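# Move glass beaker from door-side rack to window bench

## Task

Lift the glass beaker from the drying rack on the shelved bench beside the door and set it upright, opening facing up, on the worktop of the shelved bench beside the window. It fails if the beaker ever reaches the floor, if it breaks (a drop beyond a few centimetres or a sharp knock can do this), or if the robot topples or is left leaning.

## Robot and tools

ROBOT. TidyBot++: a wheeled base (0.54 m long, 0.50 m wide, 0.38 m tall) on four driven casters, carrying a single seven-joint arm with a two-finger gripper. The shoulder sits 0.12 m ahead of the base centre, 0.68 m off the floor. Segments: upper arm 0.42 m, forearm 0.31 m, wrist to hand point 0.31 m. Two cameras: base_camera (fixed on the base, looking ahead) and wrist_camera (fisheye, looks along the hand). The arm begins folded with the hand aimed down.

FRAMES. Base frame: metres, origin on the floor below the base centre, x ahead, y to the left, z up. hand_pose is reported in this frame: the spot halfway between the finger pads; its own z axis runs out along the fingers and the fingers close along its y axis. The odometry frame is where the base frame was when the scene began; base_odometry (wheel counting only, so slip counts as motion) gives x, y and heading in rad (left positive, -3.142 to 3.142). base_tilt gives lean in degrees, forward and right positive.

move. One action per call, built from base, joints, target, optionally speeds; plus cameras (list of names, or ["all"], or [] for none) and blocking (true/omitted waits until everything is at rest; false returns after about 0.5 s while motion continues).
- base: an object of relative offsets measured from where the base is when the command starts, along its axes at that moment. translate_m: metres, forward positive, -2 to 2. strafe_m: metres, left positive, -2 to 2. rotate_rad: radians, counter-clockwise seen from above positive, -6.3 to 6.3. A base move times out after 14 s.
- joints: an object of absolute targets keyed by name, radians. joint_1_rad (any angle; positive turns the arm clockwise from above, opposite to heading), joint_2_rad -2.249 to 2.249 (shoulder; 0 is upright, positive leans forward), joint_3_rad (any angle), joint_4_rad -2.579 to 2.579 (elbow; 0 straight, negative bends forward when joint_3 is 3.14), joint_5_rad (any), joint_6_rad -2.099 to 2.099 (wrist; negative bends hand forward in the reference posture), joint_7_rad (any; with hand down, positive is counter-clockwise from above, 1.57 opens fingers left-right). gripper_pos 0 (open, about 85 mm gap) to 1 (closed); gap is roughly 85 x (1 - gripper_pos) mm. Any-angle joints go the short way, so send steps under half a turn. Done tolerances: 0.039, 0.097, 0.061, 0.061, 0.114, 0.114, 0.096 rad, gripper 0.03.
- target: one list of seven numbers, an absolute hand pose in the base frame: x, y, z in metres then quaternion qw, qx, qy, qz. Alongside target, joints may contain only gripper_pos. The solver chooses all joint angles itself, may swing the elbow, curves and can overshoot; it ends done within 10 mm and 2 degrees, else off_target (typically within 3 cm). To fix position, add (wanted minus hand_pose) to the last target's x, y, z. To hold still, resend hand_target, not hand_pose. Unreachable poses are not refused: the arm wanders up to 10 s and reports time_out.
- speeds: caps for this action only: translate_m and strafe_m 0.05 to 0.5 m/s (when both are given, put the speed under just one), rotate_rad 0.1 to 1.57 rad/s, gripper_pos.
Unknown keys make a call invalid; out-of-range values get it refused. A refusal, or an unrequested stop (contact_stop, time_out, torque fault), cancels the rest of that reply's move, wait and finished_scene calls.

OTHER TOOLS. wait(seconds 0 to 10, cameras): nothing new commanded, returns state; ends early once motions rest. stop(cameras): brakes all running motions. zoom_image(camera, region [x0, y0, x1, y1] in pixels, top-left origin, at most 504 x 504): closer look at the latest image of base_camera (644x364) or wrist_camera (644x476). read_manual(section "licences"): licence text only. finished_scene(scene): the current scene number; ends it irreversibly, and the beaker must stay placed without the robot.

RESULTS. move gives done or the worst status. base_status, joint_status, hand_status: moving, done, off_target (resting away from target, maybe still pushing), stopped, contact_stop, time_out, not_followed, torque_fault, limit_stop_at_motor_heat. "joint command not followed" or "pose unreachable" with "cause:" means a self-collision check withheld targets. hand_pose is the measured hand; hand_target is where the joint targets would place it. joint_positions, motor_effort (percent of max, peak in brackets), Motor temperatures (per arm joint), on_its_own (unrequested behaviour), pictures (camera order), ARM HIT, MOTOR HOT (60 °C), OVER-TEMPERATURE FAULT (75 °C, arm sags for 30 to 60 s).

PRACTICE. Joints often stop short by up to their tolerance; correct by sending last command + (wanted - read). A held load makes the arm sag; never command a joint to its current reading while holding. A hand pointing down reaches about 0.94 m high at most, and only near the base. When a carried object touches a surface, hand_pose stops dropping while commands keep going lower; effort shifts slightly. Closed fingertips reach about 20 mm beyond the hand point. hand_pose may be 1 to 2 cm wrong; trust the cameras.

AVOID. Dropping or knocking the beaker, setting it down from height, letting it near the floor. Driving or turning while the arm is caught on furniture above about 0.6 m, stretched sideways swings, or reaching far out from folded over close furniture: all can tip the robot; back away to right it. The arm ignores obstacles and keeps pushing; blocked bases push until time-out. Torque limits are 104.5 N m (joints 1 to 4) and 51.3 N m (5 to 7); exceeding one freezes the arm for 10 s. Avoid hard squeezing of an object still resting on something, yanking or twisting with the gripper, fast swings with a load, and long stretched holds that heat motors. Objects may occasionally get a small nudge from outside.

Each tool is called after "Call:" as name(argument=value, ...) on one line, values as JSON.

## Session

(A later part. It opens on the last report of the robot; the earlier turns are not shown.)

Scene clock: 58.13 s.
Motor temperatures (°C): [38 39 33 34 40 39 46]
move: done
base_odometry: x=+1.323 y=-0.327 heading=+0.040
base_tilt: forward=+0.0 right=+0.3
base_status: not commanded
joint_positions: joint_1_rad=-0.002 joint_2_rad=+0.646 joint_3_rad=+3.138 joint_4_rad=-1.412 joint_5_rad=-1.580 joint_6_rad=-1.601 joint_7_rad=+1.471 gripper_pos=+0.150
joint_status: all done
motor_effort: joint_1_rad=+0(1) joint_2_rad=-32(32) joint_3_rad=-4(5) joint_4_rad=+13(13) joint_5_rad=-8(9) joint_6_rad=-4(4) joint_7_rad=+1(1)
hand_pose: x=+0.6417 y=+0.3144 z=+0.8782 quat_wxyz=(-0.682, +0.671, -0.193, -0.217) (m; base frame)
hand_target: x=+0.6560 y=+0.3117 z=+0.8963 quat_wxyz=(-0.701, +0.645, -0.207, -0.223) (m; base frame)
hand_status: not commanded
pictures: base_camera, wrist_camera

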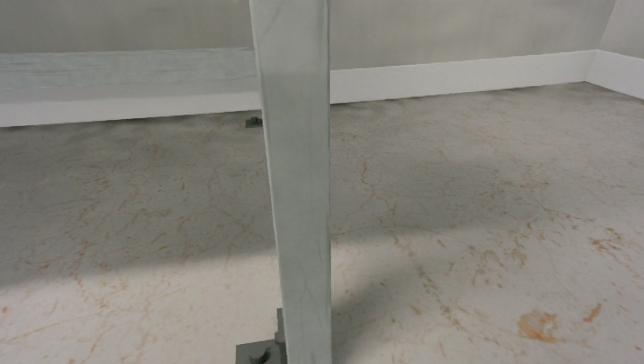

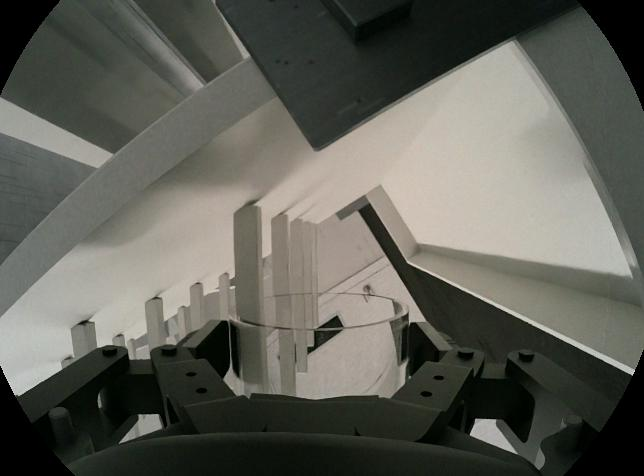

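Call:
move(joints={"gripper_pos": 0.22}, cameras=["wrist_camera"])

Call:
move(joints={"gripper_pos": 0.3}, cameras=["wrist_camera"])

Scene clock: 58.73 s.
Motor temperatures (°C): [38 39 33 34 40 39 46]
move: done
base_odometry: x=+1.323 y=-0.327 heading=+0.040
base_tilt: forward=-0.1 right=+0.2
base_status: not commanded
joint_positions: joint_1_rad=-0.002 joint_2_rad=+0.646 joint_3_rad=+3.138 joint_4_rad=-1.412 joint_5_rad=-1.580 joint_6_rad=-1.601 joint_7_rad=+1.471 gripper_pos=+0.213
joint_status: all done
motor_effort: joint_1_rad=+1(1) joint_2_rad=-33(33) joint_3_rad=-5(5) joint_4_rad=+13(13) joint_5_rad=-8(10) joint_6_rad=-4(4) joint_7_rad=+0(1)
hand_pose: x=+0.6417 y=+0.3144 z=+0.8783 quat_wxyz=(-0.682, +0.671, -0.193, -0.217) (m; base frame)
hand_target: x=+0.6560 y=+0.3117 z=+0.8963 quat_wxyz=(-0.701, +0.645, -0.207, -0.223) (m; base frame)
hand_status: not commanded
pictures: wrist_camera

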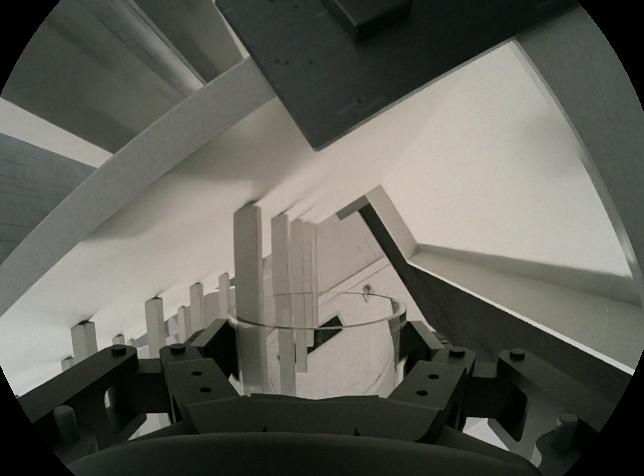

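Scene clock: 59.23 s.
Motor temperatures (°C): [38 39 33 34 40 39 46]
move: off_target
base_odometry: x=+1.323 y=-0.327 heading=+0.040
base_tilt: forward=+0.0 right=+0.2
base_status: not commanded
joint_positions: joint_1_rad=-0.002 joint_2_rad=+0.646 joint_3_rad=+3.138 joint_4_rad=-1.412 joint_5_rad=-1.580 joint_6_rad=-1.601 joint_7_rad=+1.471 gripper_pos=+0.241
joint_status: gripper_pos off_target (ended at +0.241, target +0.300)
motor_effort: joint_1_rad=+0(1) joint_2_rad=-31(32) joint_3_rad=-4(5) joint_4_rad=+13(13) joint_5_rad=-10(10) joint_6_rad=-3(4) joint_7_rad=+0(1)
hand_pose: x=+0.6417 y=+0.3144 z=+0.8783 quat_wxyz=(-0.682, +0.671, -0.193, -0.217) (m; base frame)
hand_target: x=+0.6560 y=+0.3117 z=+0.8963 quat_wxyz=(-0.701, +0.645, -0.207, -0.223) (m; base frame)
hand_status: not commanded
pictures: wrist_camera

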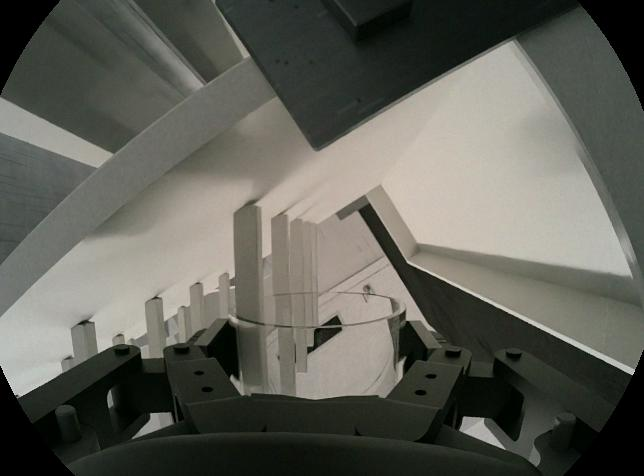

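Call:
move(joints={"joint_1_rad": 0.0, "joint_2_rad": 0.618, "joint_3_rad": 3.14, "joint_4_rad": -1.341, "joint_5_rad": -1.645, "joint_6_rad": -1.605, "joint_7_rad": 1.34, "gripper_pos": 0.36}, cameras=["wrist_camera"])

Call:
zoom_image(camera="wrist_camera", region=[170, 200, 470, 410])

Scene clock: 60.73 s.
Motor temperatures (°C): [38 39 33 34 40 39 46]
move: off_target
base_odometry: x=+1.323 y=-0.327 heading=+0.040
base_tilt: forward=+0.0 right=+0.3
base_status: not commanded
joint_positions: joint_1_rad=-0.002 joint_2_rad=+0.638 joint_3_rad=+3.138 joint_4_rad=-1.360 joint_5_rad=-1.580 joint_6_rad=-1.601 joint_7_rad=+1.389 gripper_pos=+0.241
joint_status: gripper_pos off_target (ended at +0.241, target +0.360); the others done
motor_effort: joint_1_rad=+0(1) joint_2_rad=-33(34) joint_3_rad=-4(6) joint_4_rad=+13(14) joint_5_rad=-9(10) joint_6_rad=-4(5) joint_7_rad=+1(1)
hand_pose: x=+0.6468 y=+0.3144 z=+0.8970 quat_wxyz=(-0.679, +0.670, -0.200, -0.224) (m; base frame)
hand_target: x=+0.6524 y=+0.3117 z=+0.9318 quat_wxyz=(-0.700, +0.646, -0.204, -0.225) (m; base frame)
hand_status: not commanded
pictures: wrist_camera

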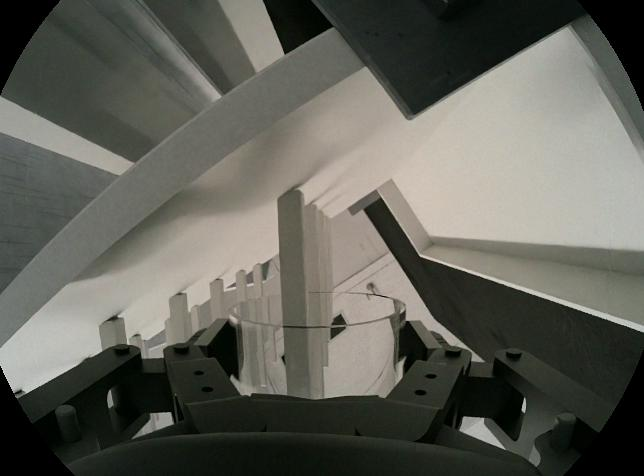

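Scaled by 1.680.

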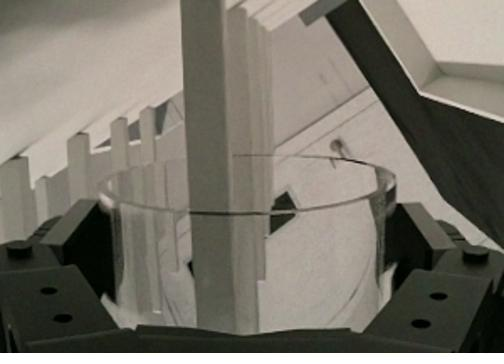

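Call:
move(base={"translate_m": -0.04}, speeds={"translate_m": 0.08}, cameras=["wrist_camera"])

Scene clock: 62.60 s.
Motor temperatures (°C): [38 40 33 34 40 39 46]
move: done
base_odometry: x=+1.283 y=-0.329 heading=+0.040
base_tilt: forward=+0.0 right=+0.3
base_status: done
joint_positions: joint_1_rad=-0.002 joint_2_rad=+0.635 joint_3_rad=+3.138 joint_4_rad=-1.360 joint_5_rad=-1.581 joint_6_rad=-1.601 joint_7_rad=+1.389 gripper_pos=+0.241
joint_status: not commanded
motor_effort: joint_1_rad=+0(1) joint_2_rad=-32(35) joint_3_rad=-4(6) joint_4_rad=+13(14) joint_5_rad=-9(10) joint_6_rad=-4(5) joint_7_rad=+0(1)
hand_pose: x=+0.6464 y=+0.3144 z=+0.8986 quat_wxyz=(-0.680, +0.670, -0.199, -0.223) (m; base frame)
hand_target: x=+0.6524 y=+0.3117 z=+0.9318 quat_wxyz=(-0.700, +0.646, -0.204, -0.225) (m; base frame)
hand_status: not commanded
pictures: wrist_camera

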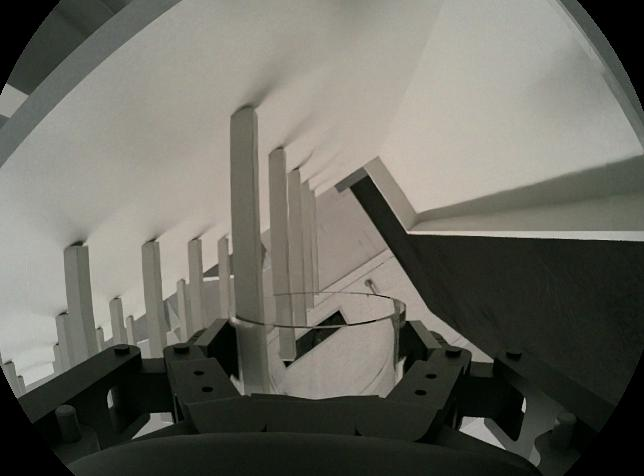

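Call:
move(joints={"joint_2_rad": 0.575, "joint_4_rad": -1.295, "joint_7_rad": 1.26}, cameras=["wrist_camera"])

Call:
move(base={"translate_m": -0.045}, speeds={"translate_m": 0.08}, cameras=["wrist_camera"])

Scene clock: 63.63 s.
Motor temperatures (°C): [38 40 33 34 40 39 46]
move: done
base_odometry: x=+1.283 y=-0.329 heading=+0.040
base_tilt: forward=+0.0 right=+0.3
base_status: not commanded
joint_positions: joint_1_rad=-0.002 joint_2_rad=+0.592 joint_3_rad=+3.138 joint_4_rad=-1.315 joint_5_rad=-1.581 joint_6_rad=-1.601 joint_7_rad=+1.309 gripper_pos=+0.241
joint_status: all done
motor_effort: joint_1_rad=+0(1) joint_2_rad=-32(35) joint_3_rad=-4(6) joint_4_rad=+14(14) joint_5_rad=-9(10) joint_6_rad=-3(4) joint_7_rad=+0(1)
hand_pose: x=+0.6413 y=+0.3143 z=+0.9342 quat_wxyz=(-0.680, +0.672, -0.196, -0.221) (m; base frame)
hand_target: x=+0.6445 y=+0.3117 z=+0.9680 quat_wxyz=(-0.700, +0.648, -0.199, -0.225) (m; base frame)
hand_status: not commanded
pictures: wrist_camera

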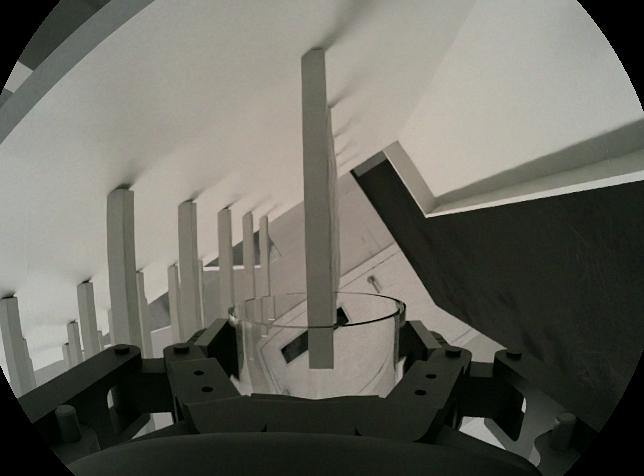

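Scene clock: 64.73 s.
Motor temperatures (°C): [38 40 33 34 40 39 46]
move: done
base_odometry: x=+1.238 y=-0.330 heading=+0.040
base_tilt: forward=+0.0 right=+0.3
base_status: done
joint_positions: joint_1_rad=-0.002 joint_2_rad=+0.590 joint_3_rad=+3.138 joint_4_rad=-1.315 joint_5_rad=-1.581 joint_6_rad=-1.601 joint_7_rad=+1.309 gripper_pos=+0.241
joint_status: not commanded
motor_effort: joint_1_rad=+0(1) joint_2_rad=-32(34) joint_3_rad=-4(5) joint_4_rad=+14(14) joint_5_rad=-10(10) joint_6_rad=-4(4) joint_7_rad=+1(1)
hand_pose: x=+0.6407 y=+0.3143 z=+0.9354 quat_wxyz=(-0.680, +0.672, -0.195, -0.220) (m; base frame)
hand_target: x=+0.6445 y=+0.3117 z=+0.9680 quat_wxyz=(-0.700, +0.648, -0.199, -0.225) (m; base frame)
hand_status: not commanded
pictures: wrist_camera

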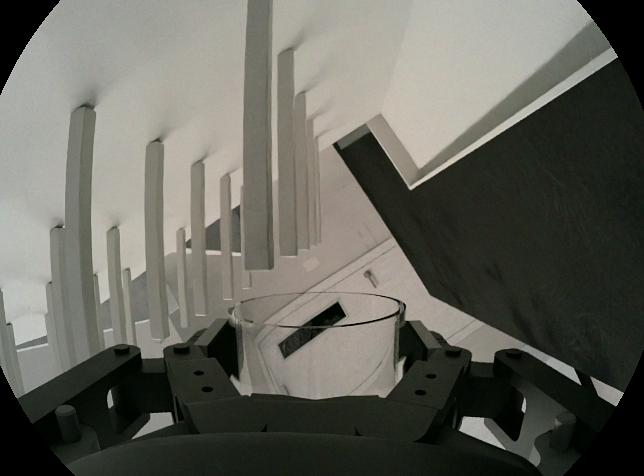

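Call:
move(base={"translate_m": -0.75}, speeds={"translate_m": 0.3}, joints={"gripper_pos": 0.45}, cameras=["wrist_camera"])

Call:
move(joints={"joint_1_rad": 0.0, "joint_2_rad": 0.023, "joint_3_rad": 3.14, "joint_4_rad": -2.084, "joint_5_rad": 0.0, "joint_6_rad": 0.536, "joint_7_rad": 1.57}, cameras=["wrist_camera"])

Scene clock: 69.47 s.
Motor temperatures (°C): [38 40 33 34 40 39 46]
move: off_target
base_odometry: x=+0.488 y=-0.360 heading=+0.040
base_tilt: forward=+0.0 right=+0.3
base_status: done
joint_positions: joint_1_rad=-0.002 joint_2_rad=+0.588 joint_3_rad=+3.138 joint_4_rad=-1.315 joint_5_rad=-1.581 joint_6_rad=-1.601 joint_7_rad=+1.309 gripper_pos=+0.241
joint_status: gripper_pos off_target (ended at +0.241, target +0.450)
motor_effort: joint_1_rad=+0(2) joint_2_rad=-32(33) joint_3_rad=-4(6) joint_4_rad=+14(14) joint_5_rad=-9(11) joint_6_rad=-3(4) joint_7_rad=+0(1)
hand_pose: x=+0.6402 y=+0.3143 z=+0.9364 quat_wxyz=(-0.680, +0.672, -0.194, -0.219) (m; base frame)
hand_target: x=+0.6445 y=+0.3117 z=+0.9680 quat_wxyz=(-0.700, +0.648, -0.199, -0.225) (m; base frame)
hand_status: not commanded
pictures: wrist_camera

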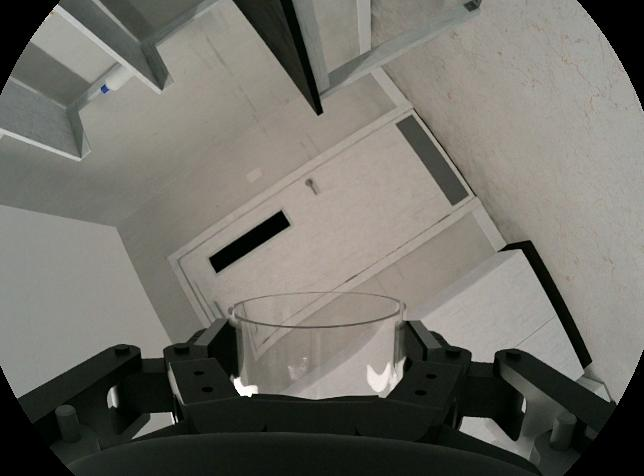

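Scene clock: 72.40 s.
Motor temperatures (°C): [38 40 33 34 40 39 46]
move: done
base_odometry: x=+0.488 y=-0.360 heading=+0.040
base_tilt: forward=-0.1 right=+0.3
base_status: not commanded
joint_positions: joint_1_rad=-0.002 joint_2_rad=+0.038 joint_3_rad=+3.138 joint_4_rad=-2.057 joint_5_rad=-0.066 joint_6_rad=+0.491 joint_7_rad=+1.516 gripper_pos=+0.241
joint_status: all done
motor_effort: joint_1_rad=+0(3) joint_2_rad=-20(33) joint_3_rad=-1(4) joint_4_rad=+18(19) joint_5_rad=+0(10) joint_6_rad=+10(10) joint_7_rad=+1(1)
hand_pose: x=+0.7181 y=-0.0048 z=+0.9346 quat_wxyz=(-0.030, +0.717, -0.049, +0.694) (m; base frame)
hand_target: x=+0.7102 y=+0.0023 z=+0.9418 quat_wxyz=(-0.001, +0.707, +0.000, +0.707) (m; base frame)
hand_status: not commanded
pictures: wrist_camera

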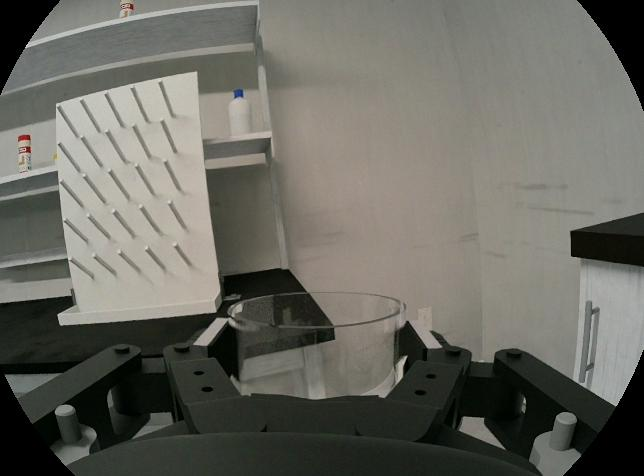

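Call:
move(base={"rotate_rad": 3.313}, speeds={"rotate_rad": 0.9}, cameras=["base_camera", "wrist_camera"])

Scene clock: 77.03 s.
Motor temperatures (°C): [38 40 33 34 40 39 46]
move: done
base_odometry: x=+0.488 y=-0.360 heading=-2.930
base_tilt: forward=-0.1 right=+0.3
base_status: done
joint_positions: joint_1_rad=-0.002 joint_2_rad=+0.038 joint_3_rad=+3.138 joint_4_rad=-2.057 joint_5_rad=-0.058 joint_6_rad=+0.495 joint_7_rad=+1.517 gripper_pos=+0.241
joint_status: not commanded
motor_effort: joint_1_rad=+0(2) joint_2_rad=-19(21) joint_3_rad=-1(4) joint_4_rad=+18(18) joint_5_rad=+0(1) joint_6_rad=+9(10) joint_7_rad=+0(1)
hand_pose: x=+0.7181 y=-0.0038 z=+0.9357 quat_wxyz=(-0.029, +0.716, -0.045, +0.696) (m; base frame)
hand_target: x=+0.7102 y=+0.0023 z=+0.9418 quat_wxyz=(-0.001, +0.707, +0.000, +0.707) (m; base frame)
hand_status: not commanded
pictures: base_camera, wrist_camera

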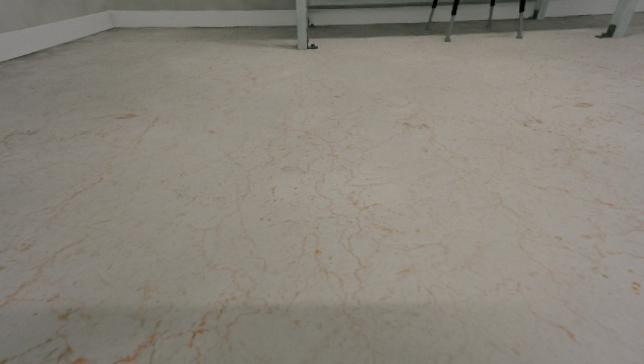

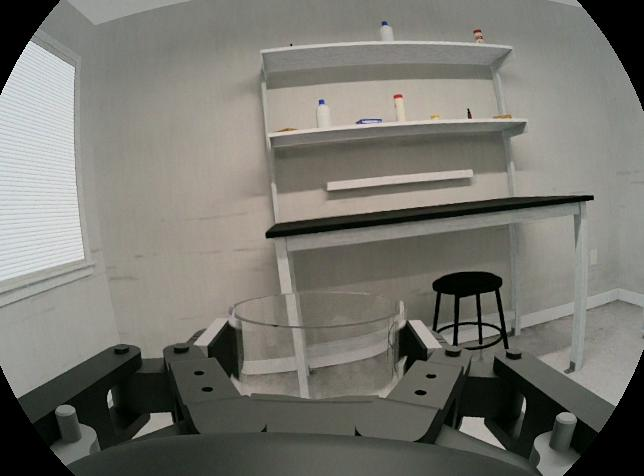

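Call:
move(base={"rotate_rad": 0.05}, joints={"joint_1_rad": 0.0, "joint_2_rad": 0.086, "joint_3_rad": 3.14, "joint_4_rad": -1.546, "joint_5_rad": 0.05, "joint_6_rad": 0.1, "joint_7_rad": 1.65}, cameras=["wrist_camera"])

Call:
move(base={"translate_m": 1.2, "strafe_m": -0.08}, speeds={"translate_m": 0.35})

Scene clock: 80.27 s.
Motor temperatures (°C): [38 40 33 34 40 39 46]
move: done
base_odometry: x=+0.488 y=-0.360 heading=-2.880
base_tilt: forward=-0.1 right=+0.2
base_status: done
joint_positions: joint_1_rad=-0.005 joint_2_rad=+0.071 joint_3_rad=+3.135 joint_4_rad=-1.575 joint_5_rad=-0.014 joint_6_rad=+0.147 joint_7_rad=+1.596 gripper_pos=+0.241
joint_status: all done
motor_effort: joint_1_rad=-1(2) joint_2_rad=-23(23) joint_3_rad=-1(4) joint_4_rad=+20(20) joint_5_rad=-1(2) joint_6_rad=+9(11) joint_7_rad=+0(1)
hand_pose: x=+0.7726 y=+0.0078 z=+1.1006 quat_wxyz=(+0.001, +0.681, +0.007, +0.732) (m; base frame)
hand_target: x=+0.7799 y=+0.0039 z=+1.0938 quat_wxyz=(+0.044, +0.692, +0.047, +0.719) (m; base frame)
hand_status: not commanded
pictures: wrist_camera

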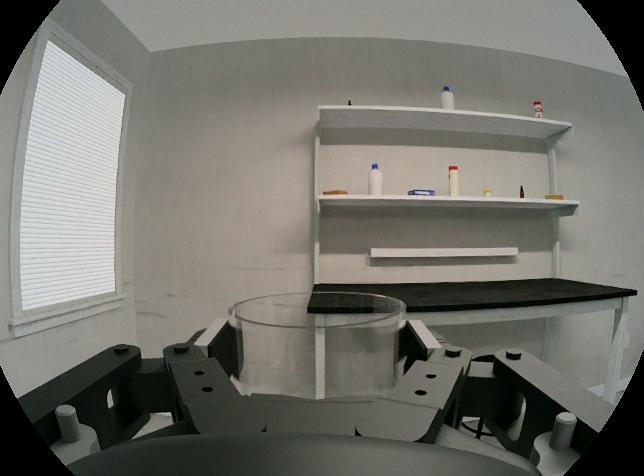

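Scene clock: 84.77 s.
Motor temperatures (°C): [38 40 33 34 40 39 46]
move: done
base_odometry: x=-0.692 y=-0.593 heading=-2.880
base_tilt: forward=-0.1 right=+0.3
base_status: done
joint_positions: joint_1_rad=-0.005 joint_2_rad=+0.084 joint_3_rad=+3.135 joint_4_rad=-1.573 joint_5_rad=-0.013 joint_6_rad=+0.143 joint_7_rad=+1.597 gripper_pos=+0.241
joint_status: not commanded
motor_effort: joint_1_rad=+0(1) joint_2_rad=-22(25) joint_3_rad=-1(2) joint_4_rad=+19(20) joint_5_rad=-2(2) joint_6_rad=+9(10) joint_7_rad=+0(1)
hand_pose: x=+0.7783 y=+0.0078 z=+1.0913 quat_wxyz=(+0.001, +0.687, +0.007, +0.727) (m; base frame)
hand_target: x=+0.7799 y=+0.0039 z=+1.0938 quat_wxyz=(+0.044, +0.692, +0.047, +0.719) (m; base frame)
hand_status: not commanded
pictures: base_camera, wrist_camera

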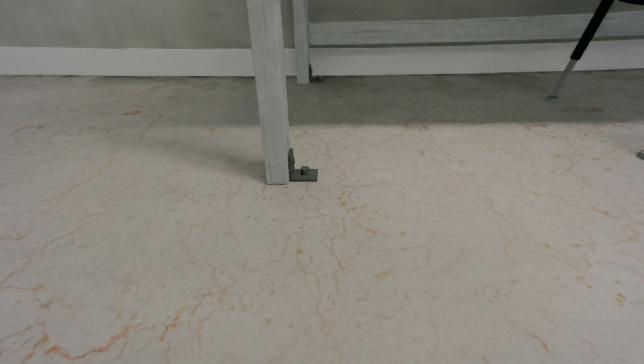

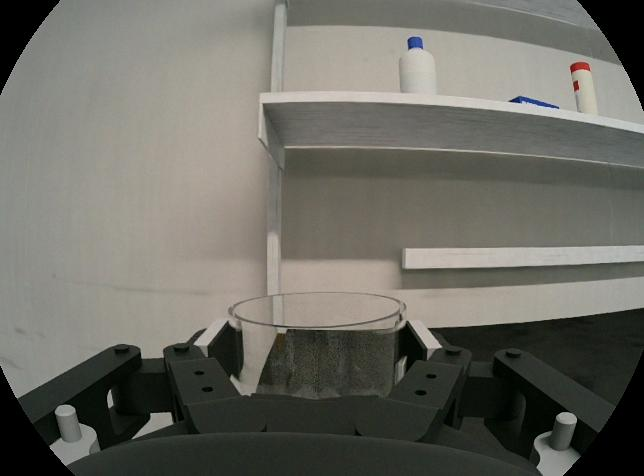

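Call:
move()

Scene clock: 85.37 s.
Motor temperatures (°C): [38 40 33 34 40 39 46]
base_odometry: x=-0.692 y=-0.593 heading=-2.880
base_tilt: forward=+0.0 right=+0.3
base_status: done
joint_positions: joint_1_rad=-0.005 joint_2_rad=+0.084 joint_3_rad=+3.135 joint_4_rad=-1.573 joint_5_rad=-0.013 joint_6_rad=+0.143 joint_7_rad=+1.597 gripper_pos=+0.241
joint_status: not commanded
motor_effort: joint_1_rad=-1(1) joint_2_rad=-22(25) joint_3_rad=-1(2) joint_4_rad=+20(20) joint_5_rad=+0(2) joint_6_rad=+9(10) joint_7_rad=+0(1)
hand_pose: x=+0.7783 y=+0.0078 z=+1.0913 quat_wxyz=(+0.001, +0.687, +0.007, +0.727) (m; base frame)
hand_target: x=+0.7799 y=+0.0039 z=+1.0938 quat_wxyz=(+0.044, +0.692, +0.047, +0.719) (m; base frame)
hand_status: not commanded
pictures: base_camera, wrist_camera

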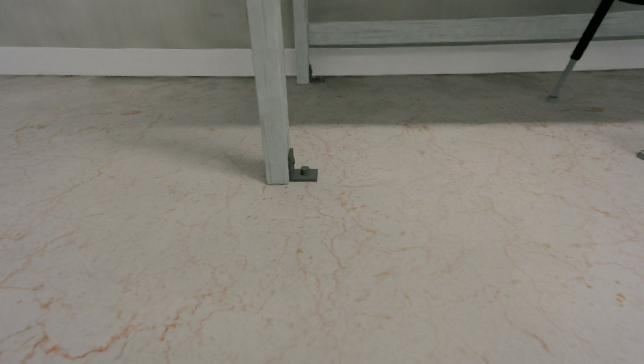

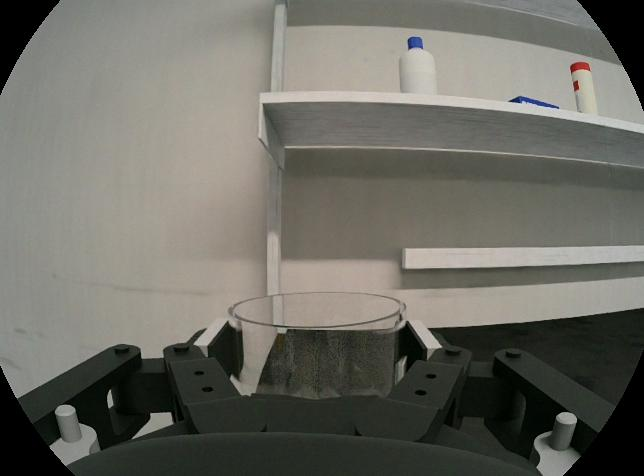

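Call:
move(base={"strafe_m": -0.22}, speeds={"strafe_m": 0.2})

Scene clock: 87.53 s.
Motor temperatures (°C): [38 40 33 34 40 39 46]
move: done
base_odometry: x=-0.749 y=-0.381 heading=-2.879
base_tilt: forward=-0.1 right=+0.3
base_status: done
joint_positions: joint_1_rad=-0.002 joint_2_rad=+0.084 joint_3_rad=+3.137 joint_4_rad=-1.573 joint_5_rad=-0.012 joint_6_rad=+0.142 joint_7_rad=+1.597 gripper_pos=+0.241
joint_status: not commanded
motor_effort: joint_1_rad=+0(2) joint_2_rad=-22(24) joint_3_rad=-1(3) joint_4_rad=+20(20) joint_5_rad=+0(2) joint_6_rad=+9(10) joint_7_rad=+0(1)
hand_pose: x=+0.7784 y=+0.0052 z=+1.0912 quat_wxyz=(+0.003, +0.687, +0.006, +0.727) (m; base frame)
hand_target: x=+0.7799 y=+0.0039 z=+1.0938 quat_wxyz=(+0.044, +0.692, +0.047, +0.719) (m; base frame)
hand_status: not commanded
pictures: base_camera, wrist_camera

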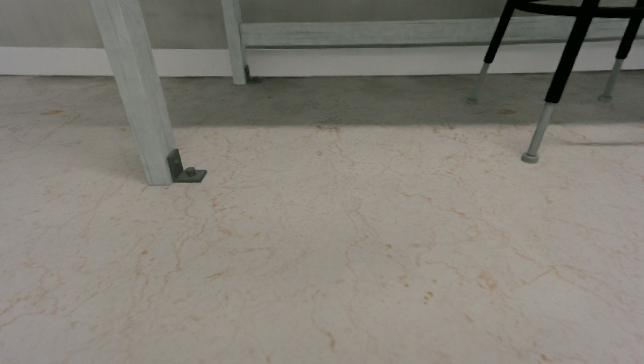

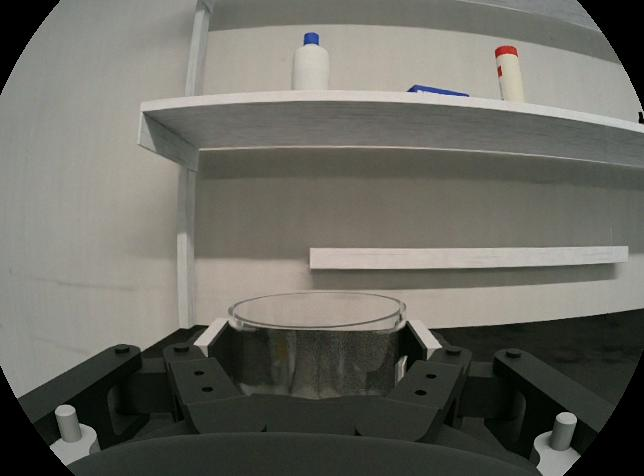

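Call:
move(base={"translate_m": 0.18}, speeds={"translate_m": 0.15})

Call:
move(joints={"joint_1_rad": 0.0, "joint_2_rad": 0.105, "joint_3_rad": 3.14, "joint_4_rad": -1.67, "joint_5_rad": 0.05, "joint_6_rad": 0.205, "joint_7_rad": 1.6})

Scene clock: 89.57 s.
Motor temperatures (°C): [38 40 33 34 40 39 46]
move: done
base_odometry: x=-0.923 y=-0.427 heading=-2.880
base_tilt: forward=+0.0 right=+0.3
base_status: done
joint_positions: joint_1_rad=-0.002 joint_2_rad=+0.088 joint_3_rad=+3.137 joint_4_rad=-1.572 joint_5_rad=-0.012 joint_6_rad=+0.141 joint_7_rad=+1.597 gripper_pos=+0.241
joint_status: not commanded
motor_effort: joint_1_rad=+0(1) joint_2_rad=-23(25) joint_3_rad=-1(2) joint_4_rad=+20(21) joint_5_rad=-1(2) joint_6_rad=+10(10) joint_7_rad=+0(1)
hand_pose: x=+0.7798 y=+0.0052 z=+1.0890 quat_wxyz=(+0.003, +0.689, +0.006, +0.725) (m; base frame)
hand_target: x=+0.7799 y=+0.0039 z=+1.0938 quat_wxyz=(+0.044, +0.692, +0.047, +0.719) (m; base frame)
hand_status: not commanded
pictures: base_camera, wrist_camera

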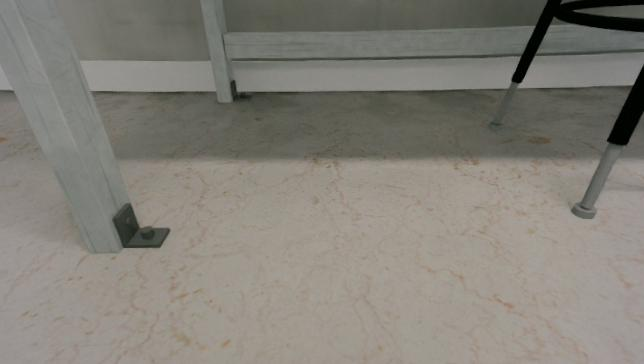

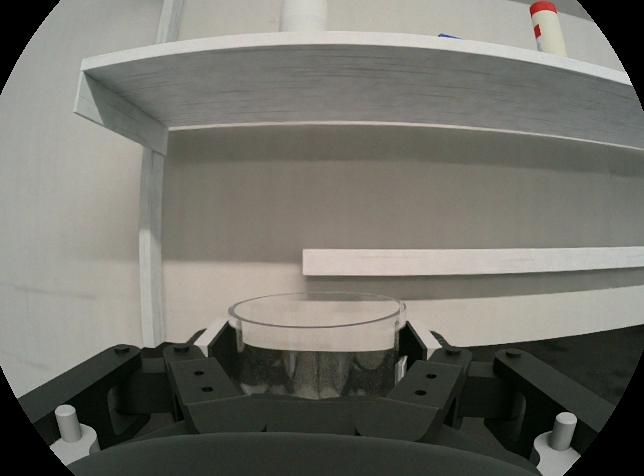

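Scene clock: 90.57 s.
Motor temperatures (°C): [38 40 33 34 40 39 46]
move: done
base_odometry: x=-0.923 y=-0.427 heading=-2.880
base_tilt: forward=-0.1 right=+0.3
base_status: not commanded
joint_positions: joint_1_rad=-0.002 joint_2_rad=+0.098 joint_3_rad=+3.137 joint_4_rad=-1.650 joint_5_rad=-0.012 joint_6_rad=+0.171 joint_7_rad=+1.597 gripper_pos=+0.241
joint_status: all done
motor_effort: joint_1_rad=+0(1) joint_2_rad=-23(24) joint_3_rad=-1(2) joint_4_rad=+20(21) joint_5_rad=+0(2) joint_6_rad=+10(10) joint_7_rad=+0(1)
hand_pose: x=+0.7807 y=+0.0051 z=+1.0437 quat_wxyz=(+0.003, +0.709, +0.007, +0.705) (m; base frame)
hand_target: x=+0.7822 y=+0.0055 z=+1.0367 quat_wxyz=(+0.023, +0.706, +0.032, +0.707) (m; base frame)
hand_status: not commanded
pictures: base_camera, wrist_camera

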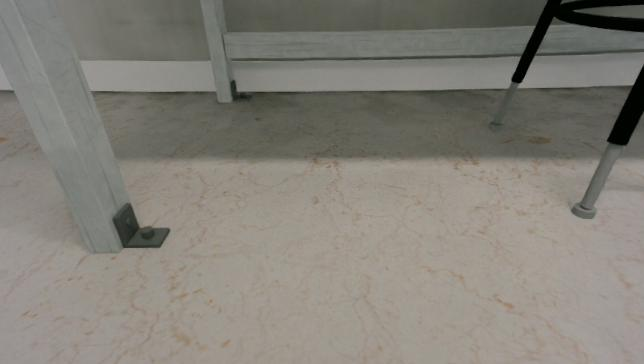

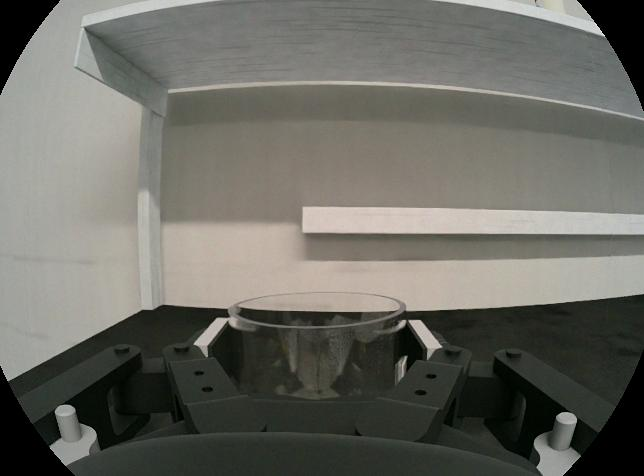

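Call:
move(joints={"joint_1_rad": 0.0, "joint_2_rad": 0.110, "joint_3_rad": 3.14, "joint_4_rad": -1.71, "joint_5_rad": 0.05, "joint_6_rad": 0.25, "joint_7_rad": 1.6}, cameras=["wrist_camera"])

Call:
move(joints={"joint_1_rad": 0.0, "joint_2_rad": 0.112, "joint_3_rad": 3.14, "joint_4_rad": -1.732, "joint_5_rad": 0.05, "joint_6_rad": 0.274, "joint_7_rad": 1.6}, cameras=["wrist_camera"])

Scene clock: 91.63 s.
Motor temperatures (°C): [38 40 33 34 40 39 46]
move: done
base_odometry: x=-0.923 y=-0.427 heading=-2.880
base_tilt: forward=+0.0 right=+0.3
base_status: not commanded
joint_positions: joint_1_rad=-0.002 joint_2_rad=+0.100 joint_3_rad=+3.137 joint_4_rad=-1.687 joint_5_rad=-0.012 joint_6_rad=+0.213 joint_7_rad=+1.597 gripper_pos=+0.241
joint_status: all done
motor_effort: joint_1_rad=+0(2) joint_2_rad=-24(24) joint_3_rad=-1(2) joint_4_rad=+19(20) joint_5_rad=-1(2) joint_6_rad=+9(10) joint_7_rad=+0(1)
hand_pose: x=+0.7792 y=+0.0049 z=+1.0324 quat_wxyz=(+0.003, +0.708, +0.006, +0.706) (m; base frame)
hand_target: x=+0.7811 y=+0.0062 z=+1.0227 quat_wxyz=(+0.022, +0.706, +0.032, +0.707) (m; base frame)
hand_status: not commanded
pictures: wrist_camera

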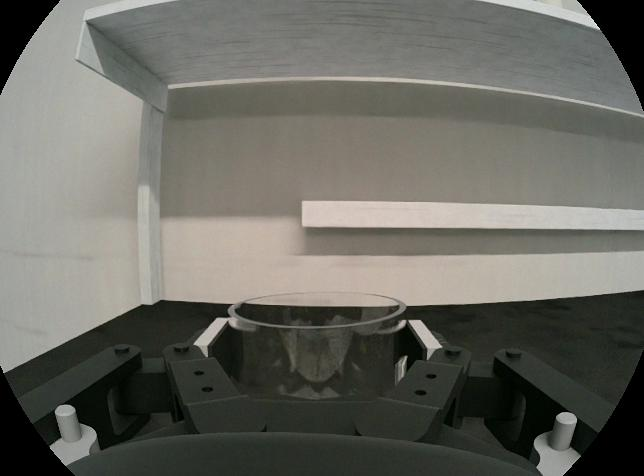

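Scene clock: 92.23 s.
Motor temperatures (°C): [38 40 33 34 40 39 46]
move: done
base_odometry: x=-0.923 y=-0.427 heading=-2.880
base_tilt: forward=-0.1 right=+0.3
base_status: not commanded
joint_positions: joint_1_rad=-0.002 joint_2_rad=+0.101 joint_3_rad=+3.137 joint_4_rad=-1.708 joint_5_rad=-0.012 joint_6_rad=+0.237 joint_7_rad=+1.597 gripper_pos=+0.241
joint_status: all done
motor_effort: joint_1_rad=+0(1) joint_2_rad=-22(24) joint_3_rad=+0(2) joint_4_rad=+19(20) joint_5_rad=+0(1) joint_6_rad=+10(10) joint_7_rad=+1(1)
hand_pose: x=+0.7780 y=+0.0048 z=+1.0264 quat_wxyz=(+0.003, +0.707, +0.006, +0.707) (m; base frame)
hand_target: x=+0.7800 y=+0.0065 z=+1.0153 quat_wxyz=(+0.022, +0.706, +0.033, +0.707) (m; base frame)
hand_status: not commanded
pictures: wrist_camera

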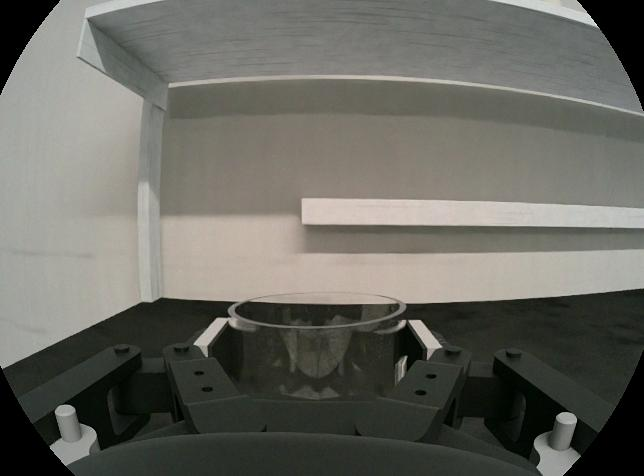

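Call:
move(joints={"joint_2_rad": 0.1135, "joint_4_rad": -1.746, "joint_6_rad": 0.289}, cameras=[])

Call:
move(joints={"joint_2_rad": 0.1145, "joint_4_rad": -1.757, "joint_6_rad": 0.301}, cameras=[])

Call:
move(joints={"joint_2_rad": 0.1155, "joint_4_rad": -1.768, "joint_6_rad": 0.313}, cameras=["wrist_camera"])

Scene clock: 92.93 s.
Motor temperatures (°C): [38 40 33 34 40 39 46]
move: done
base_odometry: x=-0.923 y=-0.427 heading=-2.880
base_tilt: forward=+0.0 right=+0.3
base_status: not commanded
joint_positions: joint_1_rad=-0.002 joint_2_rad=+0.101 joint_3_rad=+3.137 joint_4_rad=-1.721 joint_5_rad=-0.012 joint_6_rad=+0.252 joint_7_rad=+1.597 gripper_pos=+0.241
joint_status: all done
motor_effort: joint_1_rad=+0(1) joint_2_rad=-23(24) joint_3_rad=-1(2) joint_4_rad=+19(20) joint_5_rad=-1(1) joint_6_rad=+9(10) joint_7_rad=+0(1)
hand_pose: x=+0.7771 y=+0.0048 z=+1.0226 quat_wxyz=(+0.003, +0.707, +0.006, +0.707) (m; base frame)
hand_target: x=+0.7792 y=+0.0068 z=+1.0104 quat_wxyz=(+0.022, +0.706, +0.033, +0.707) (m; base frame)
hand_status: not commanded
pictures: none
No camera images: "cameras" was empty.

Scene clock: 93.47 s.
Motor temperatures (°C): [38 40 33 34 40 39 46]
move: done
base_odometry: x=-0.923 y=-0.427 heading=-2.880
base_tilt: forward=+0.0 right=+0.3
base_status: not commanded
joint_positions: joint_1_rad=-0.002 joint_2_rad=+0.101 joint_3_rad=+3.137 joint_4_rad=-1.731 joint_5_rad=-0.012 joint_6_rad=+0.263 joint_7_rad=+1.597 gripper_pos=+0.241
joint_status: all done
motor_effort: joint_1_rad=+0(1) joint_2_rad=-22(23) joint_3_rad=-1(1) joint_4_rad=+20(20) joint_5_rad=-1(1) joint_6_rad=+9(10) joint_7_rad=+1(1)
hand_pose: x=+0.7764 y=+0.0047 z=+1.0197 quat_wxyz=(+0.004, +0.706, +0.006, +0.708) (m; base frame)
hand_target: x=+0.7785 y=+0.0069 z=+1.0067 quat_wxyz=(+0.021, +0.706, +0.033, +0.707) (m; base frame)
hand_status: not commanded
pictures: none
No camera images: "cameras" was empty.

Scene clock: 94.00 s.
Motor temperatures (°C): [38 40 33 34 40 39 46]
move: done
base_odometry: x=-0.923 y=-0.427 heading=-2.880
base_tilt: forward=-0.1 right=+0.3
base_status: not commanded
joint_positions: joint_1_rad=-0.002 joint_2_rad=+0.102 joint_3_rad=+3.137 joint_4_rad=-1.742 joint_5_rad=-0.012 joint_6_rad=+0.275 joint_7_rad=+1.597 gripper_pos=+0.241
joint_status: all done
motor_effort: joint_1_rad=+0(1) joint_2_rad=-23(23) joint_3_rad=-1(2) joint_4_rad=+19(20) joint_5_rad=-1(1) joint_6_rad=+9(10) joint_7_rad=+1(1)
hand_pose: x=+0.7756 y=+0.0047 z=+1.0164 quat_wxyz=(+0.004, +0.706, +0.006, +0.708) (m; base frame)
hand_target: x=+0.7778 y=+0.0071 z=+1.0030 quat_wxyz=(+0.021, +0.706, +0.033, +0.707) (m; base frame)
hand_status: not commanded
pictures: wrist_camera

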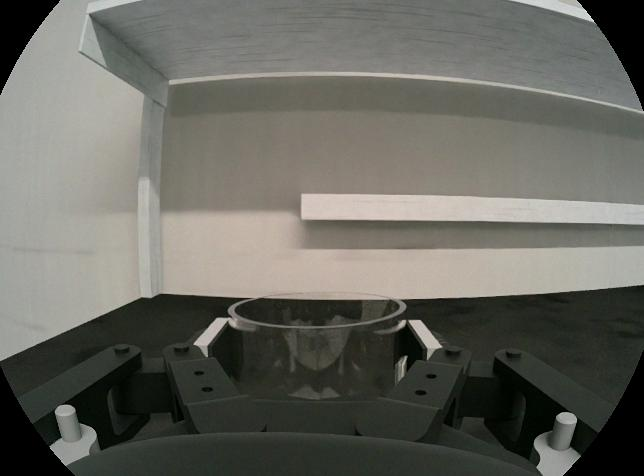

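Call:
move(joints={"joint_2_rad": 0.1165, "joint_4_rad": -1.779, "joint_6_rad": 0.323}, cameras=[])

Call:
move(joints={"joint_2_rad": 0.1175, "joint_4_rad": -1.790, "joint_6_rad": 0.334}, cameras=[])

Call:
move(joints={"joint_2_rad": 0.1185, "joint_4_rad": -1.801, "joint_6_rad": 0.345}, cameras=["wrist_camera"])

Scene clock: 94.70 s.
Motor temperatures (°C): [38 40 33 34 40 39 46]
move: done
base_odometry: x=-0.923 y=-0.427 heading=-2.880
base_tilt: forward=+0.0 right=+0.2
base_status: not commanded
joint_positions: joint_1_rad=-0.002 joint_2_rad=+0.102 joint_3_rad=+3.137 joint_4_rad=-1.753 joint_5_rad=-0.012 joint_6_rad=+0.285 joint_7_rad=+1.597 gripper_pos=+0.241
joint_status: all done
motor_effort: joint_1_rad=+0(1) joint_2_rad=-22(23) joint_3_rad=-1(2) joint_4_rad=+19(20) joint_5_rad=+0(1) joint_6_rad=+9(10) joint_7_rad=+1(1)
hand_pose: x=+0.7750 y=+0.0046 z=+1.0121 quat_wxyz=(+0.004, +0.707, +0.006, +0.707) (m; base frame)
hand_target: x=+0.7771 y=+0.0073 z=+0.9988 quat_wxyz=(+0.021, +0.707, +0.033, +0.706) (m; base frame)
hand_status: not commanded
pictures: none
No camera images: "cameras" was empty.

Scene clock: 95.23 s.
Motor temperatures (°C): [38 40 33 34 40 39 46]
move: done
base_odometry: x=-0.923 y=-0.427 heading=-2.880
base_tilt: forward=-0.1 right=+0.2
base_status: not commanded
joint_positions: joint_1_rad=-0.002 joint_2_rad=+0.103 joint_3_rad=+3.137 joint_4_rad=-1.764 joint_5_rad=-0.012 joint_6_rad=+0.296 joint_7_rad=+1.597 gripper_pos=+0.241
joint_status: all done
motor_effort: joint_1_rad=+0(1) joint_2_rad=-23(23) joint_3_rad=-1(2) joint_4_rad=+19(20) joint_5_rad=+0(1) joint_6_rad=+9(10) joint_7_rad=+0(1)
hand_pose: x=+0.7742 y=+0.0046 z=+1.0084 quat_wxyz=(+0.004, +0.707, +0.006, +0.707) (m; base frame)
hand_target: x=+0.7762 y=+0.0074 z=+0.9949 quat_wxyz=(+0.021, +0.707, +0.033, +0.706) (m; base frame)
hand_status: not commanded
pictures: none
No camera images: "cameras" was empty.

Scene clock: 95.77 s.
Motor temperatures (°C): [38 40 33 34 40 39 46]
move: done
base_odometry: x=-0.923 y=-0.427 heading=-2.880
base_tilt: forward=+0.0 right=+0.3
base_status: not commanded
joint_positions: joint_1_rad=-0.002 joint_2_rad=+0.104 joint_3_rad=+3.137 joint_4_rad=-1.775 joint_5_rad=-0.012 joint_6_rad=+0.307 joint_7_rad=+1.597 gripper_pos=+0.241
joint_status: all done
motor_effort: joint_1_rad=+0(1) joint_2_rad=-23(23) joint_3_rad=-1(2) joint_4_rad=+19(20) joint_5_rad=+0(1) joint_6_rad=+9(10) joint_7_rad=+0(1)
hand_pose: x=+0.7735 y=+0.0045 z=+1.0046 quat_wxyz=(+0.004, +0.707, +0.006, +0.707) (m; base frame)
hand_target: x=+0.7754 y=+0.0076 z=+0.9909 quat_wxyz=(+0.020, +0.708, +0.033, +0.705) (m; base frame)
hand_status: not commanded
pictures: wrist_camera

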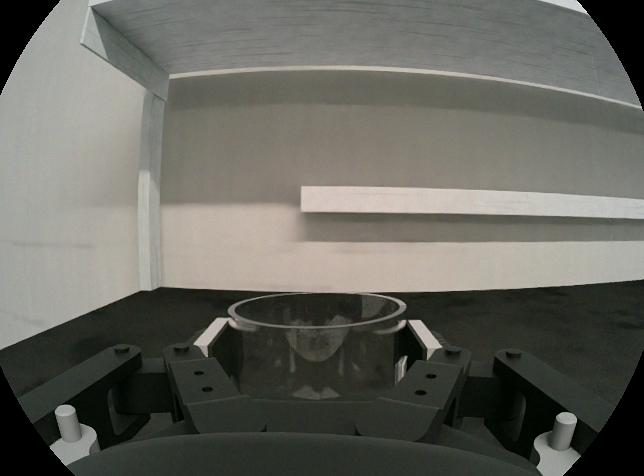

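Call:
move(joints={"joint_2_rad": 0.1195, "joint_4_rad": -1.812, "joint_6_rad": 0.357}, cameras=[])

Call:
move(joints={"joint_2_rad": 0.1205, "joint_4_rad": -1.823, "joint_6_rad": 0.368}, cameras=[])

Call:
move(joints={"joint_2_rad": 0.1215, "joint_4_rad": -1.834, "joint_6_rad": 0.379}, cameras=["wrist_camera"])

Scene clock: 96.57 s.
Motor temperatures (°C): [38 40 33 34 40 39 46]
move: done
base_odometry: x=-0.923 y=-0.427 heading=-2.880
base_tilt: forward=+0.0 right=+0.3
base_status: not commanded
joint_positions: joint_1_rad=-0.002 joint_2_rad=+0.105 joint_3_rad=+3.137 joint_4_rad=-1.786 joint_5_rad=-0.012 joint_6_rad=+0.319 joint_7_rad=+1.597 gripper_pos=+0.241
joint_status: all done
motor_effort: joint_1_rad=+0(1) joint_2_rad=-22(23) joint_3_rad=+0(2) joint_4_rad=+19(20) joint_5_rad=-1(1) joint_6_rad=+9(10) joint_7_rad=+0(1)
hand_pose: x=+0.7727 y=+0.0045 z=+1.0010 quat_wxyz=(+0.004, +0.707, +0.006, +0.707) (m; base frame)
hand_target: x=+0.7745 y=+0.0078 z=+0.9873 quat_wxyz=(+0.020, +0.708, +0.034, +0.705) (m; base frame)
hand_status: not commanded
pictures: none
No camera images: "cameras" was empty.

Scene clock: 97.10 s.
Motor temperatures (°C): [38 40 33 34 40 39 46]
move: done
base_odometry: x=-0.923 y=-0.427 heading=-2.880
base_tilt: forward=+0.0 right=+0.3
base_status: not commanded
joint_positions: joint_1_rad=-0.002 joint_2_rad=+0.106 joint_3_rad=+3.137 joint_4_rad=-1.797 joint_5_rad=-0.012 joint_6_rad=+0.330 joint_7_rad=+1.597 gripper_pos=+0.241
joint_status: all done
motor_effort: joint_1_rad=-1(1) joint_2_rad=-22(23) joint_3_rad=-1(1) joint_4_rad=+19(20) joint_5_rad=-1(1) joint_6_rad=+9(10) joint_7_rad=+1(1)
hand_pose: x=+0.7719 y=+0.0045 z=+0.9972 quat_wxyz=(+0.004, +0.708, +0.006, +0.706) (m; base frame)
hand_target: x=+0.7736 y=+0.0079 z=+0.9835 quat_wxyz=(+0.020, +0.708, +0.034, +0.705) (m; base frame)
hand_status: not commanded
pictures: none
No camera images: "cameras" was empty.

Scene clock: 97.63 s.
Motor temperatures (°C): [38 40 33 34 40 39 46]
move: done
base_odometry: x=-0.923 y=-0.427 heading=-2.880
base_tilt: forward=-0.1 right=+0.3
base_status: not commanded
joint_positions: joint_1_rad=-0.002 joint_2_rad=+0.107 joint_3_rad=+3.137 joint_4_rad=-1.808 joint_5_rad=-0.012 joint_6_rad=+0.341 joint_7_rad=+1.597 gripper_pos=+0.241
joint_status: all done
motor_effort: joint_1_rad=+0(1) joint_2_rad=-23(23) joint_3_rad=-1(2) joint_4_rad=+19(19) joint_5_rad=-1(1) joint_6_rad=+9(10) joint_7_rad=+0(1)
hand_pose: x=+0.7710 y=+0.0044 z=+0.9932 quat_wxyz=(+0.004, +0.708, +0.006, +0.706) (m; base frame)
hand_target: x=+0.7726 y=+0.0081 z=+0.9796 quat_wxyz=(+0.020, +0.708, +0.034, +0.705) (m; base frame)
hand_status: not commanded
pictures: wrist_camera

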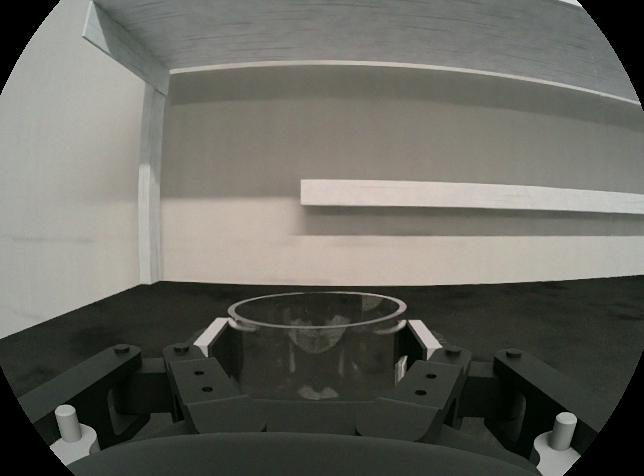

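Call:
move(joints={"joint_2_rad": 0.1225, "joint_4_rad": -1.845, "joint_6_rad": 0.392}, cameras=[])

Call:
move(joints={"joint_2_rad": 0.1235, "joint_4_rad": -1.856, "joint_6_rad": 0.404}, cameras=["wrist_camera"])

Scene clock: 98.40 s.
Motor temperatures (°C): [38 40 33 34 40 39 46]
move: done
base_odometry: x=-0.923 y=-0.427 heading=-2.880
base_tilt: forward=+0.0 right=+0.3
base_status: not commanded
joint_positions: joint_1_rad=-0.002 joint_2_rad=+0.108 joint_3_rad=+3.137 joint_4_rad=-1.819 joint_5_rad=-0.012 joint_6_rad=+0.355 joint_7_rad=+1.597 gripper_pos=+0.241
joint_status: all done
motor_effort: joint_1_rad=+0(1) joint_2_rad=-22(23) joint_3_rad=-1(2) joint_4_rad=+19(19) joint_5_rad=-1(2) joint_6_rad=+9(10) joint_7_rad=+0(1)
hand_pose: x=+0.7701 y=+0.0044 z=+0.9901 quat_wxyz=(+0.004, +0.708, +0.006, +0.707) (m; base frame)
hand_target: x=+0.7716 y=+0.0083 z=+0.9763 quat_wxyz=(+0.019, +0.708, +0.034, +0.705) (m; base frame)
hand_status: not commanded
pictures: none
No camera images: "cameras" was empty.

Scene clock: 98.93 s.
Motor temperatures (°C): [38 40 33 34 40 39 46]
move: done
base_odometry: x=-0.923 y=-0.427 heading=-2.880
base_tilt: forward=+0.0 right=+0.3
base_status: not commanded
joint_positions: joint_1_rad=-0.002 joint_2_rad=+0.109 joint_3_rad=+3.137 joint_4_rad=-1.830 joint_5_rad=-0.012 joint_6_rad=+0.367 joint_7_rad=+1.597 gripper_pos=+0.241
joint_status: all done
motor_effort: joint_1_rad=+0(1) joint_2_rad=-23(23) joint_3_rad=+0(1) joint_4_rad=+18(19) joint_5_rad=-1(1) joint_6_rad=+9(10) joint_7_rad=+0(1)
hand_pose: x=+0.7691 y=+0.0043 z=+0.9865 quat_wxyz=(+0.004, +0.708, +0.006, +0.707) (m; base frame)
hand_target: x=+0.7705 y=+0.0084 z=+0.9728 quat_wxyz=(+0.019, +0.708, +0.034, +0.705) (m; base frame)
hand_status: not commanded
pictures: wrist_camera

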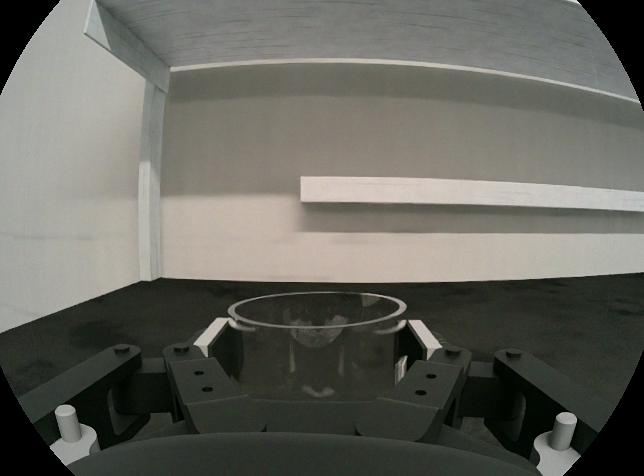

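Call:
zoom_image(camera="wrist_camera", region=[130, 270, 510, 476])

Scaled by 1.326.

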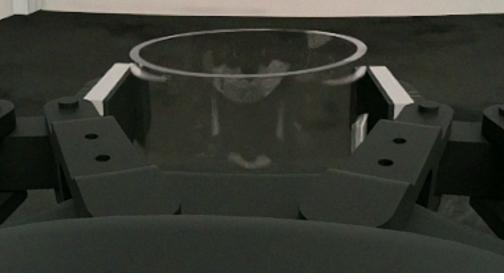

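Call:
move(joints={"joint_2_rad": 0.1245, "joint_4_rad": -1.867, "joint_6_rad": 0.416}, cameras=[])

Call:
move(joints={"joint_2_rad": 0.1255, "joint_4_rad": -1.878, "joint_6_rad": 0.428}, cameras=["wrist_camera"])

Scene clock: 99.83 s.
Motor temperatures (°C): [38 40 33 34 40 39 46]
move: done
base_odometry: x=-0.923 y=-0.427 heading=-2.880
base_tilt: forward=+0.0 right=+0.3
base_status: not commanded
joint_positions: joint_1_rad=-0.002 joint_2_rad=+0.109 joint_3_rad=+3.137 joint_4_rad=-1.838 joint_5_rad=-0.012 joint_6_rad=+0.382 joint_7_rad=+1.597 gripper_pos=+0.241
joint_status: all done
motor_effort: joint_1_rad=+0(1) joint_2_rad=-21(22) joint_3_rad=+0(2) joint_4_rad=+18(19) joint_5_rad=+0(1) joint_6_rad=+9(10) joint_7_rad=+0(1)
hand_pose: x=+0.7682 y=+0.0042 z=+0.9862 quat_wxyz=(+0.004, +0.705, +0.006, +0.709) (m; base frame)
hand_target: x=+0.7694 y=+0.0086 z=+0.9693 quat_wxyz=(+0.019, +0.708, +0.034, +0.705) (m; base frame)
hand_status: not commanded
pictures: none
No camera images: "cameras" was empty.

Scene clock: 100.37 s.
Motor temperatures (°C): [38 40 33 34 40 39 46]
move: done
base_odometry: x=-0.923 y=-0.427 heading=-2.880
base_tilt: forward=-0.1 right=+0.3
base_status: not commanded
joint_positions: joint_1_rad=-0.002 joint_2_rad=+0.109 joint_3_rad=+3.137 joint_4_rad=-1.847 joint_5_rad=-0.012 joint_6_rad=+0.397 joint_7_rad=+1.597 gripper_pos=+0.241
joint_status: all done
motor_effort: joint_1_rad=+0(1) joint_2_rad=-21(23) joint_3_rad=-1(2) joint_4_rad=+18(18) joint_5_rad=+0(1) joint_6_rad=+8(9) joint_7_rad=+0(1)
hand_pose: x=+0.7672 y=+0.0042 z=+0.9860 quat_wxyz=(+0.004, +0.703, +0.006, +0.711) (m; base frame)
hand_target: x=+0.7682 y=+0.0088 z=+0.9658 quat_wxyz=(+0.018, +0.708, +0.034, +0.705) (m; base frame)
hand_status: not commanded
pictures: wrist_camera

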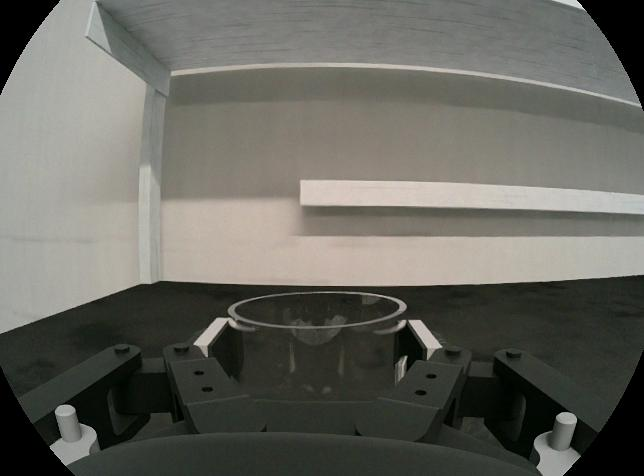

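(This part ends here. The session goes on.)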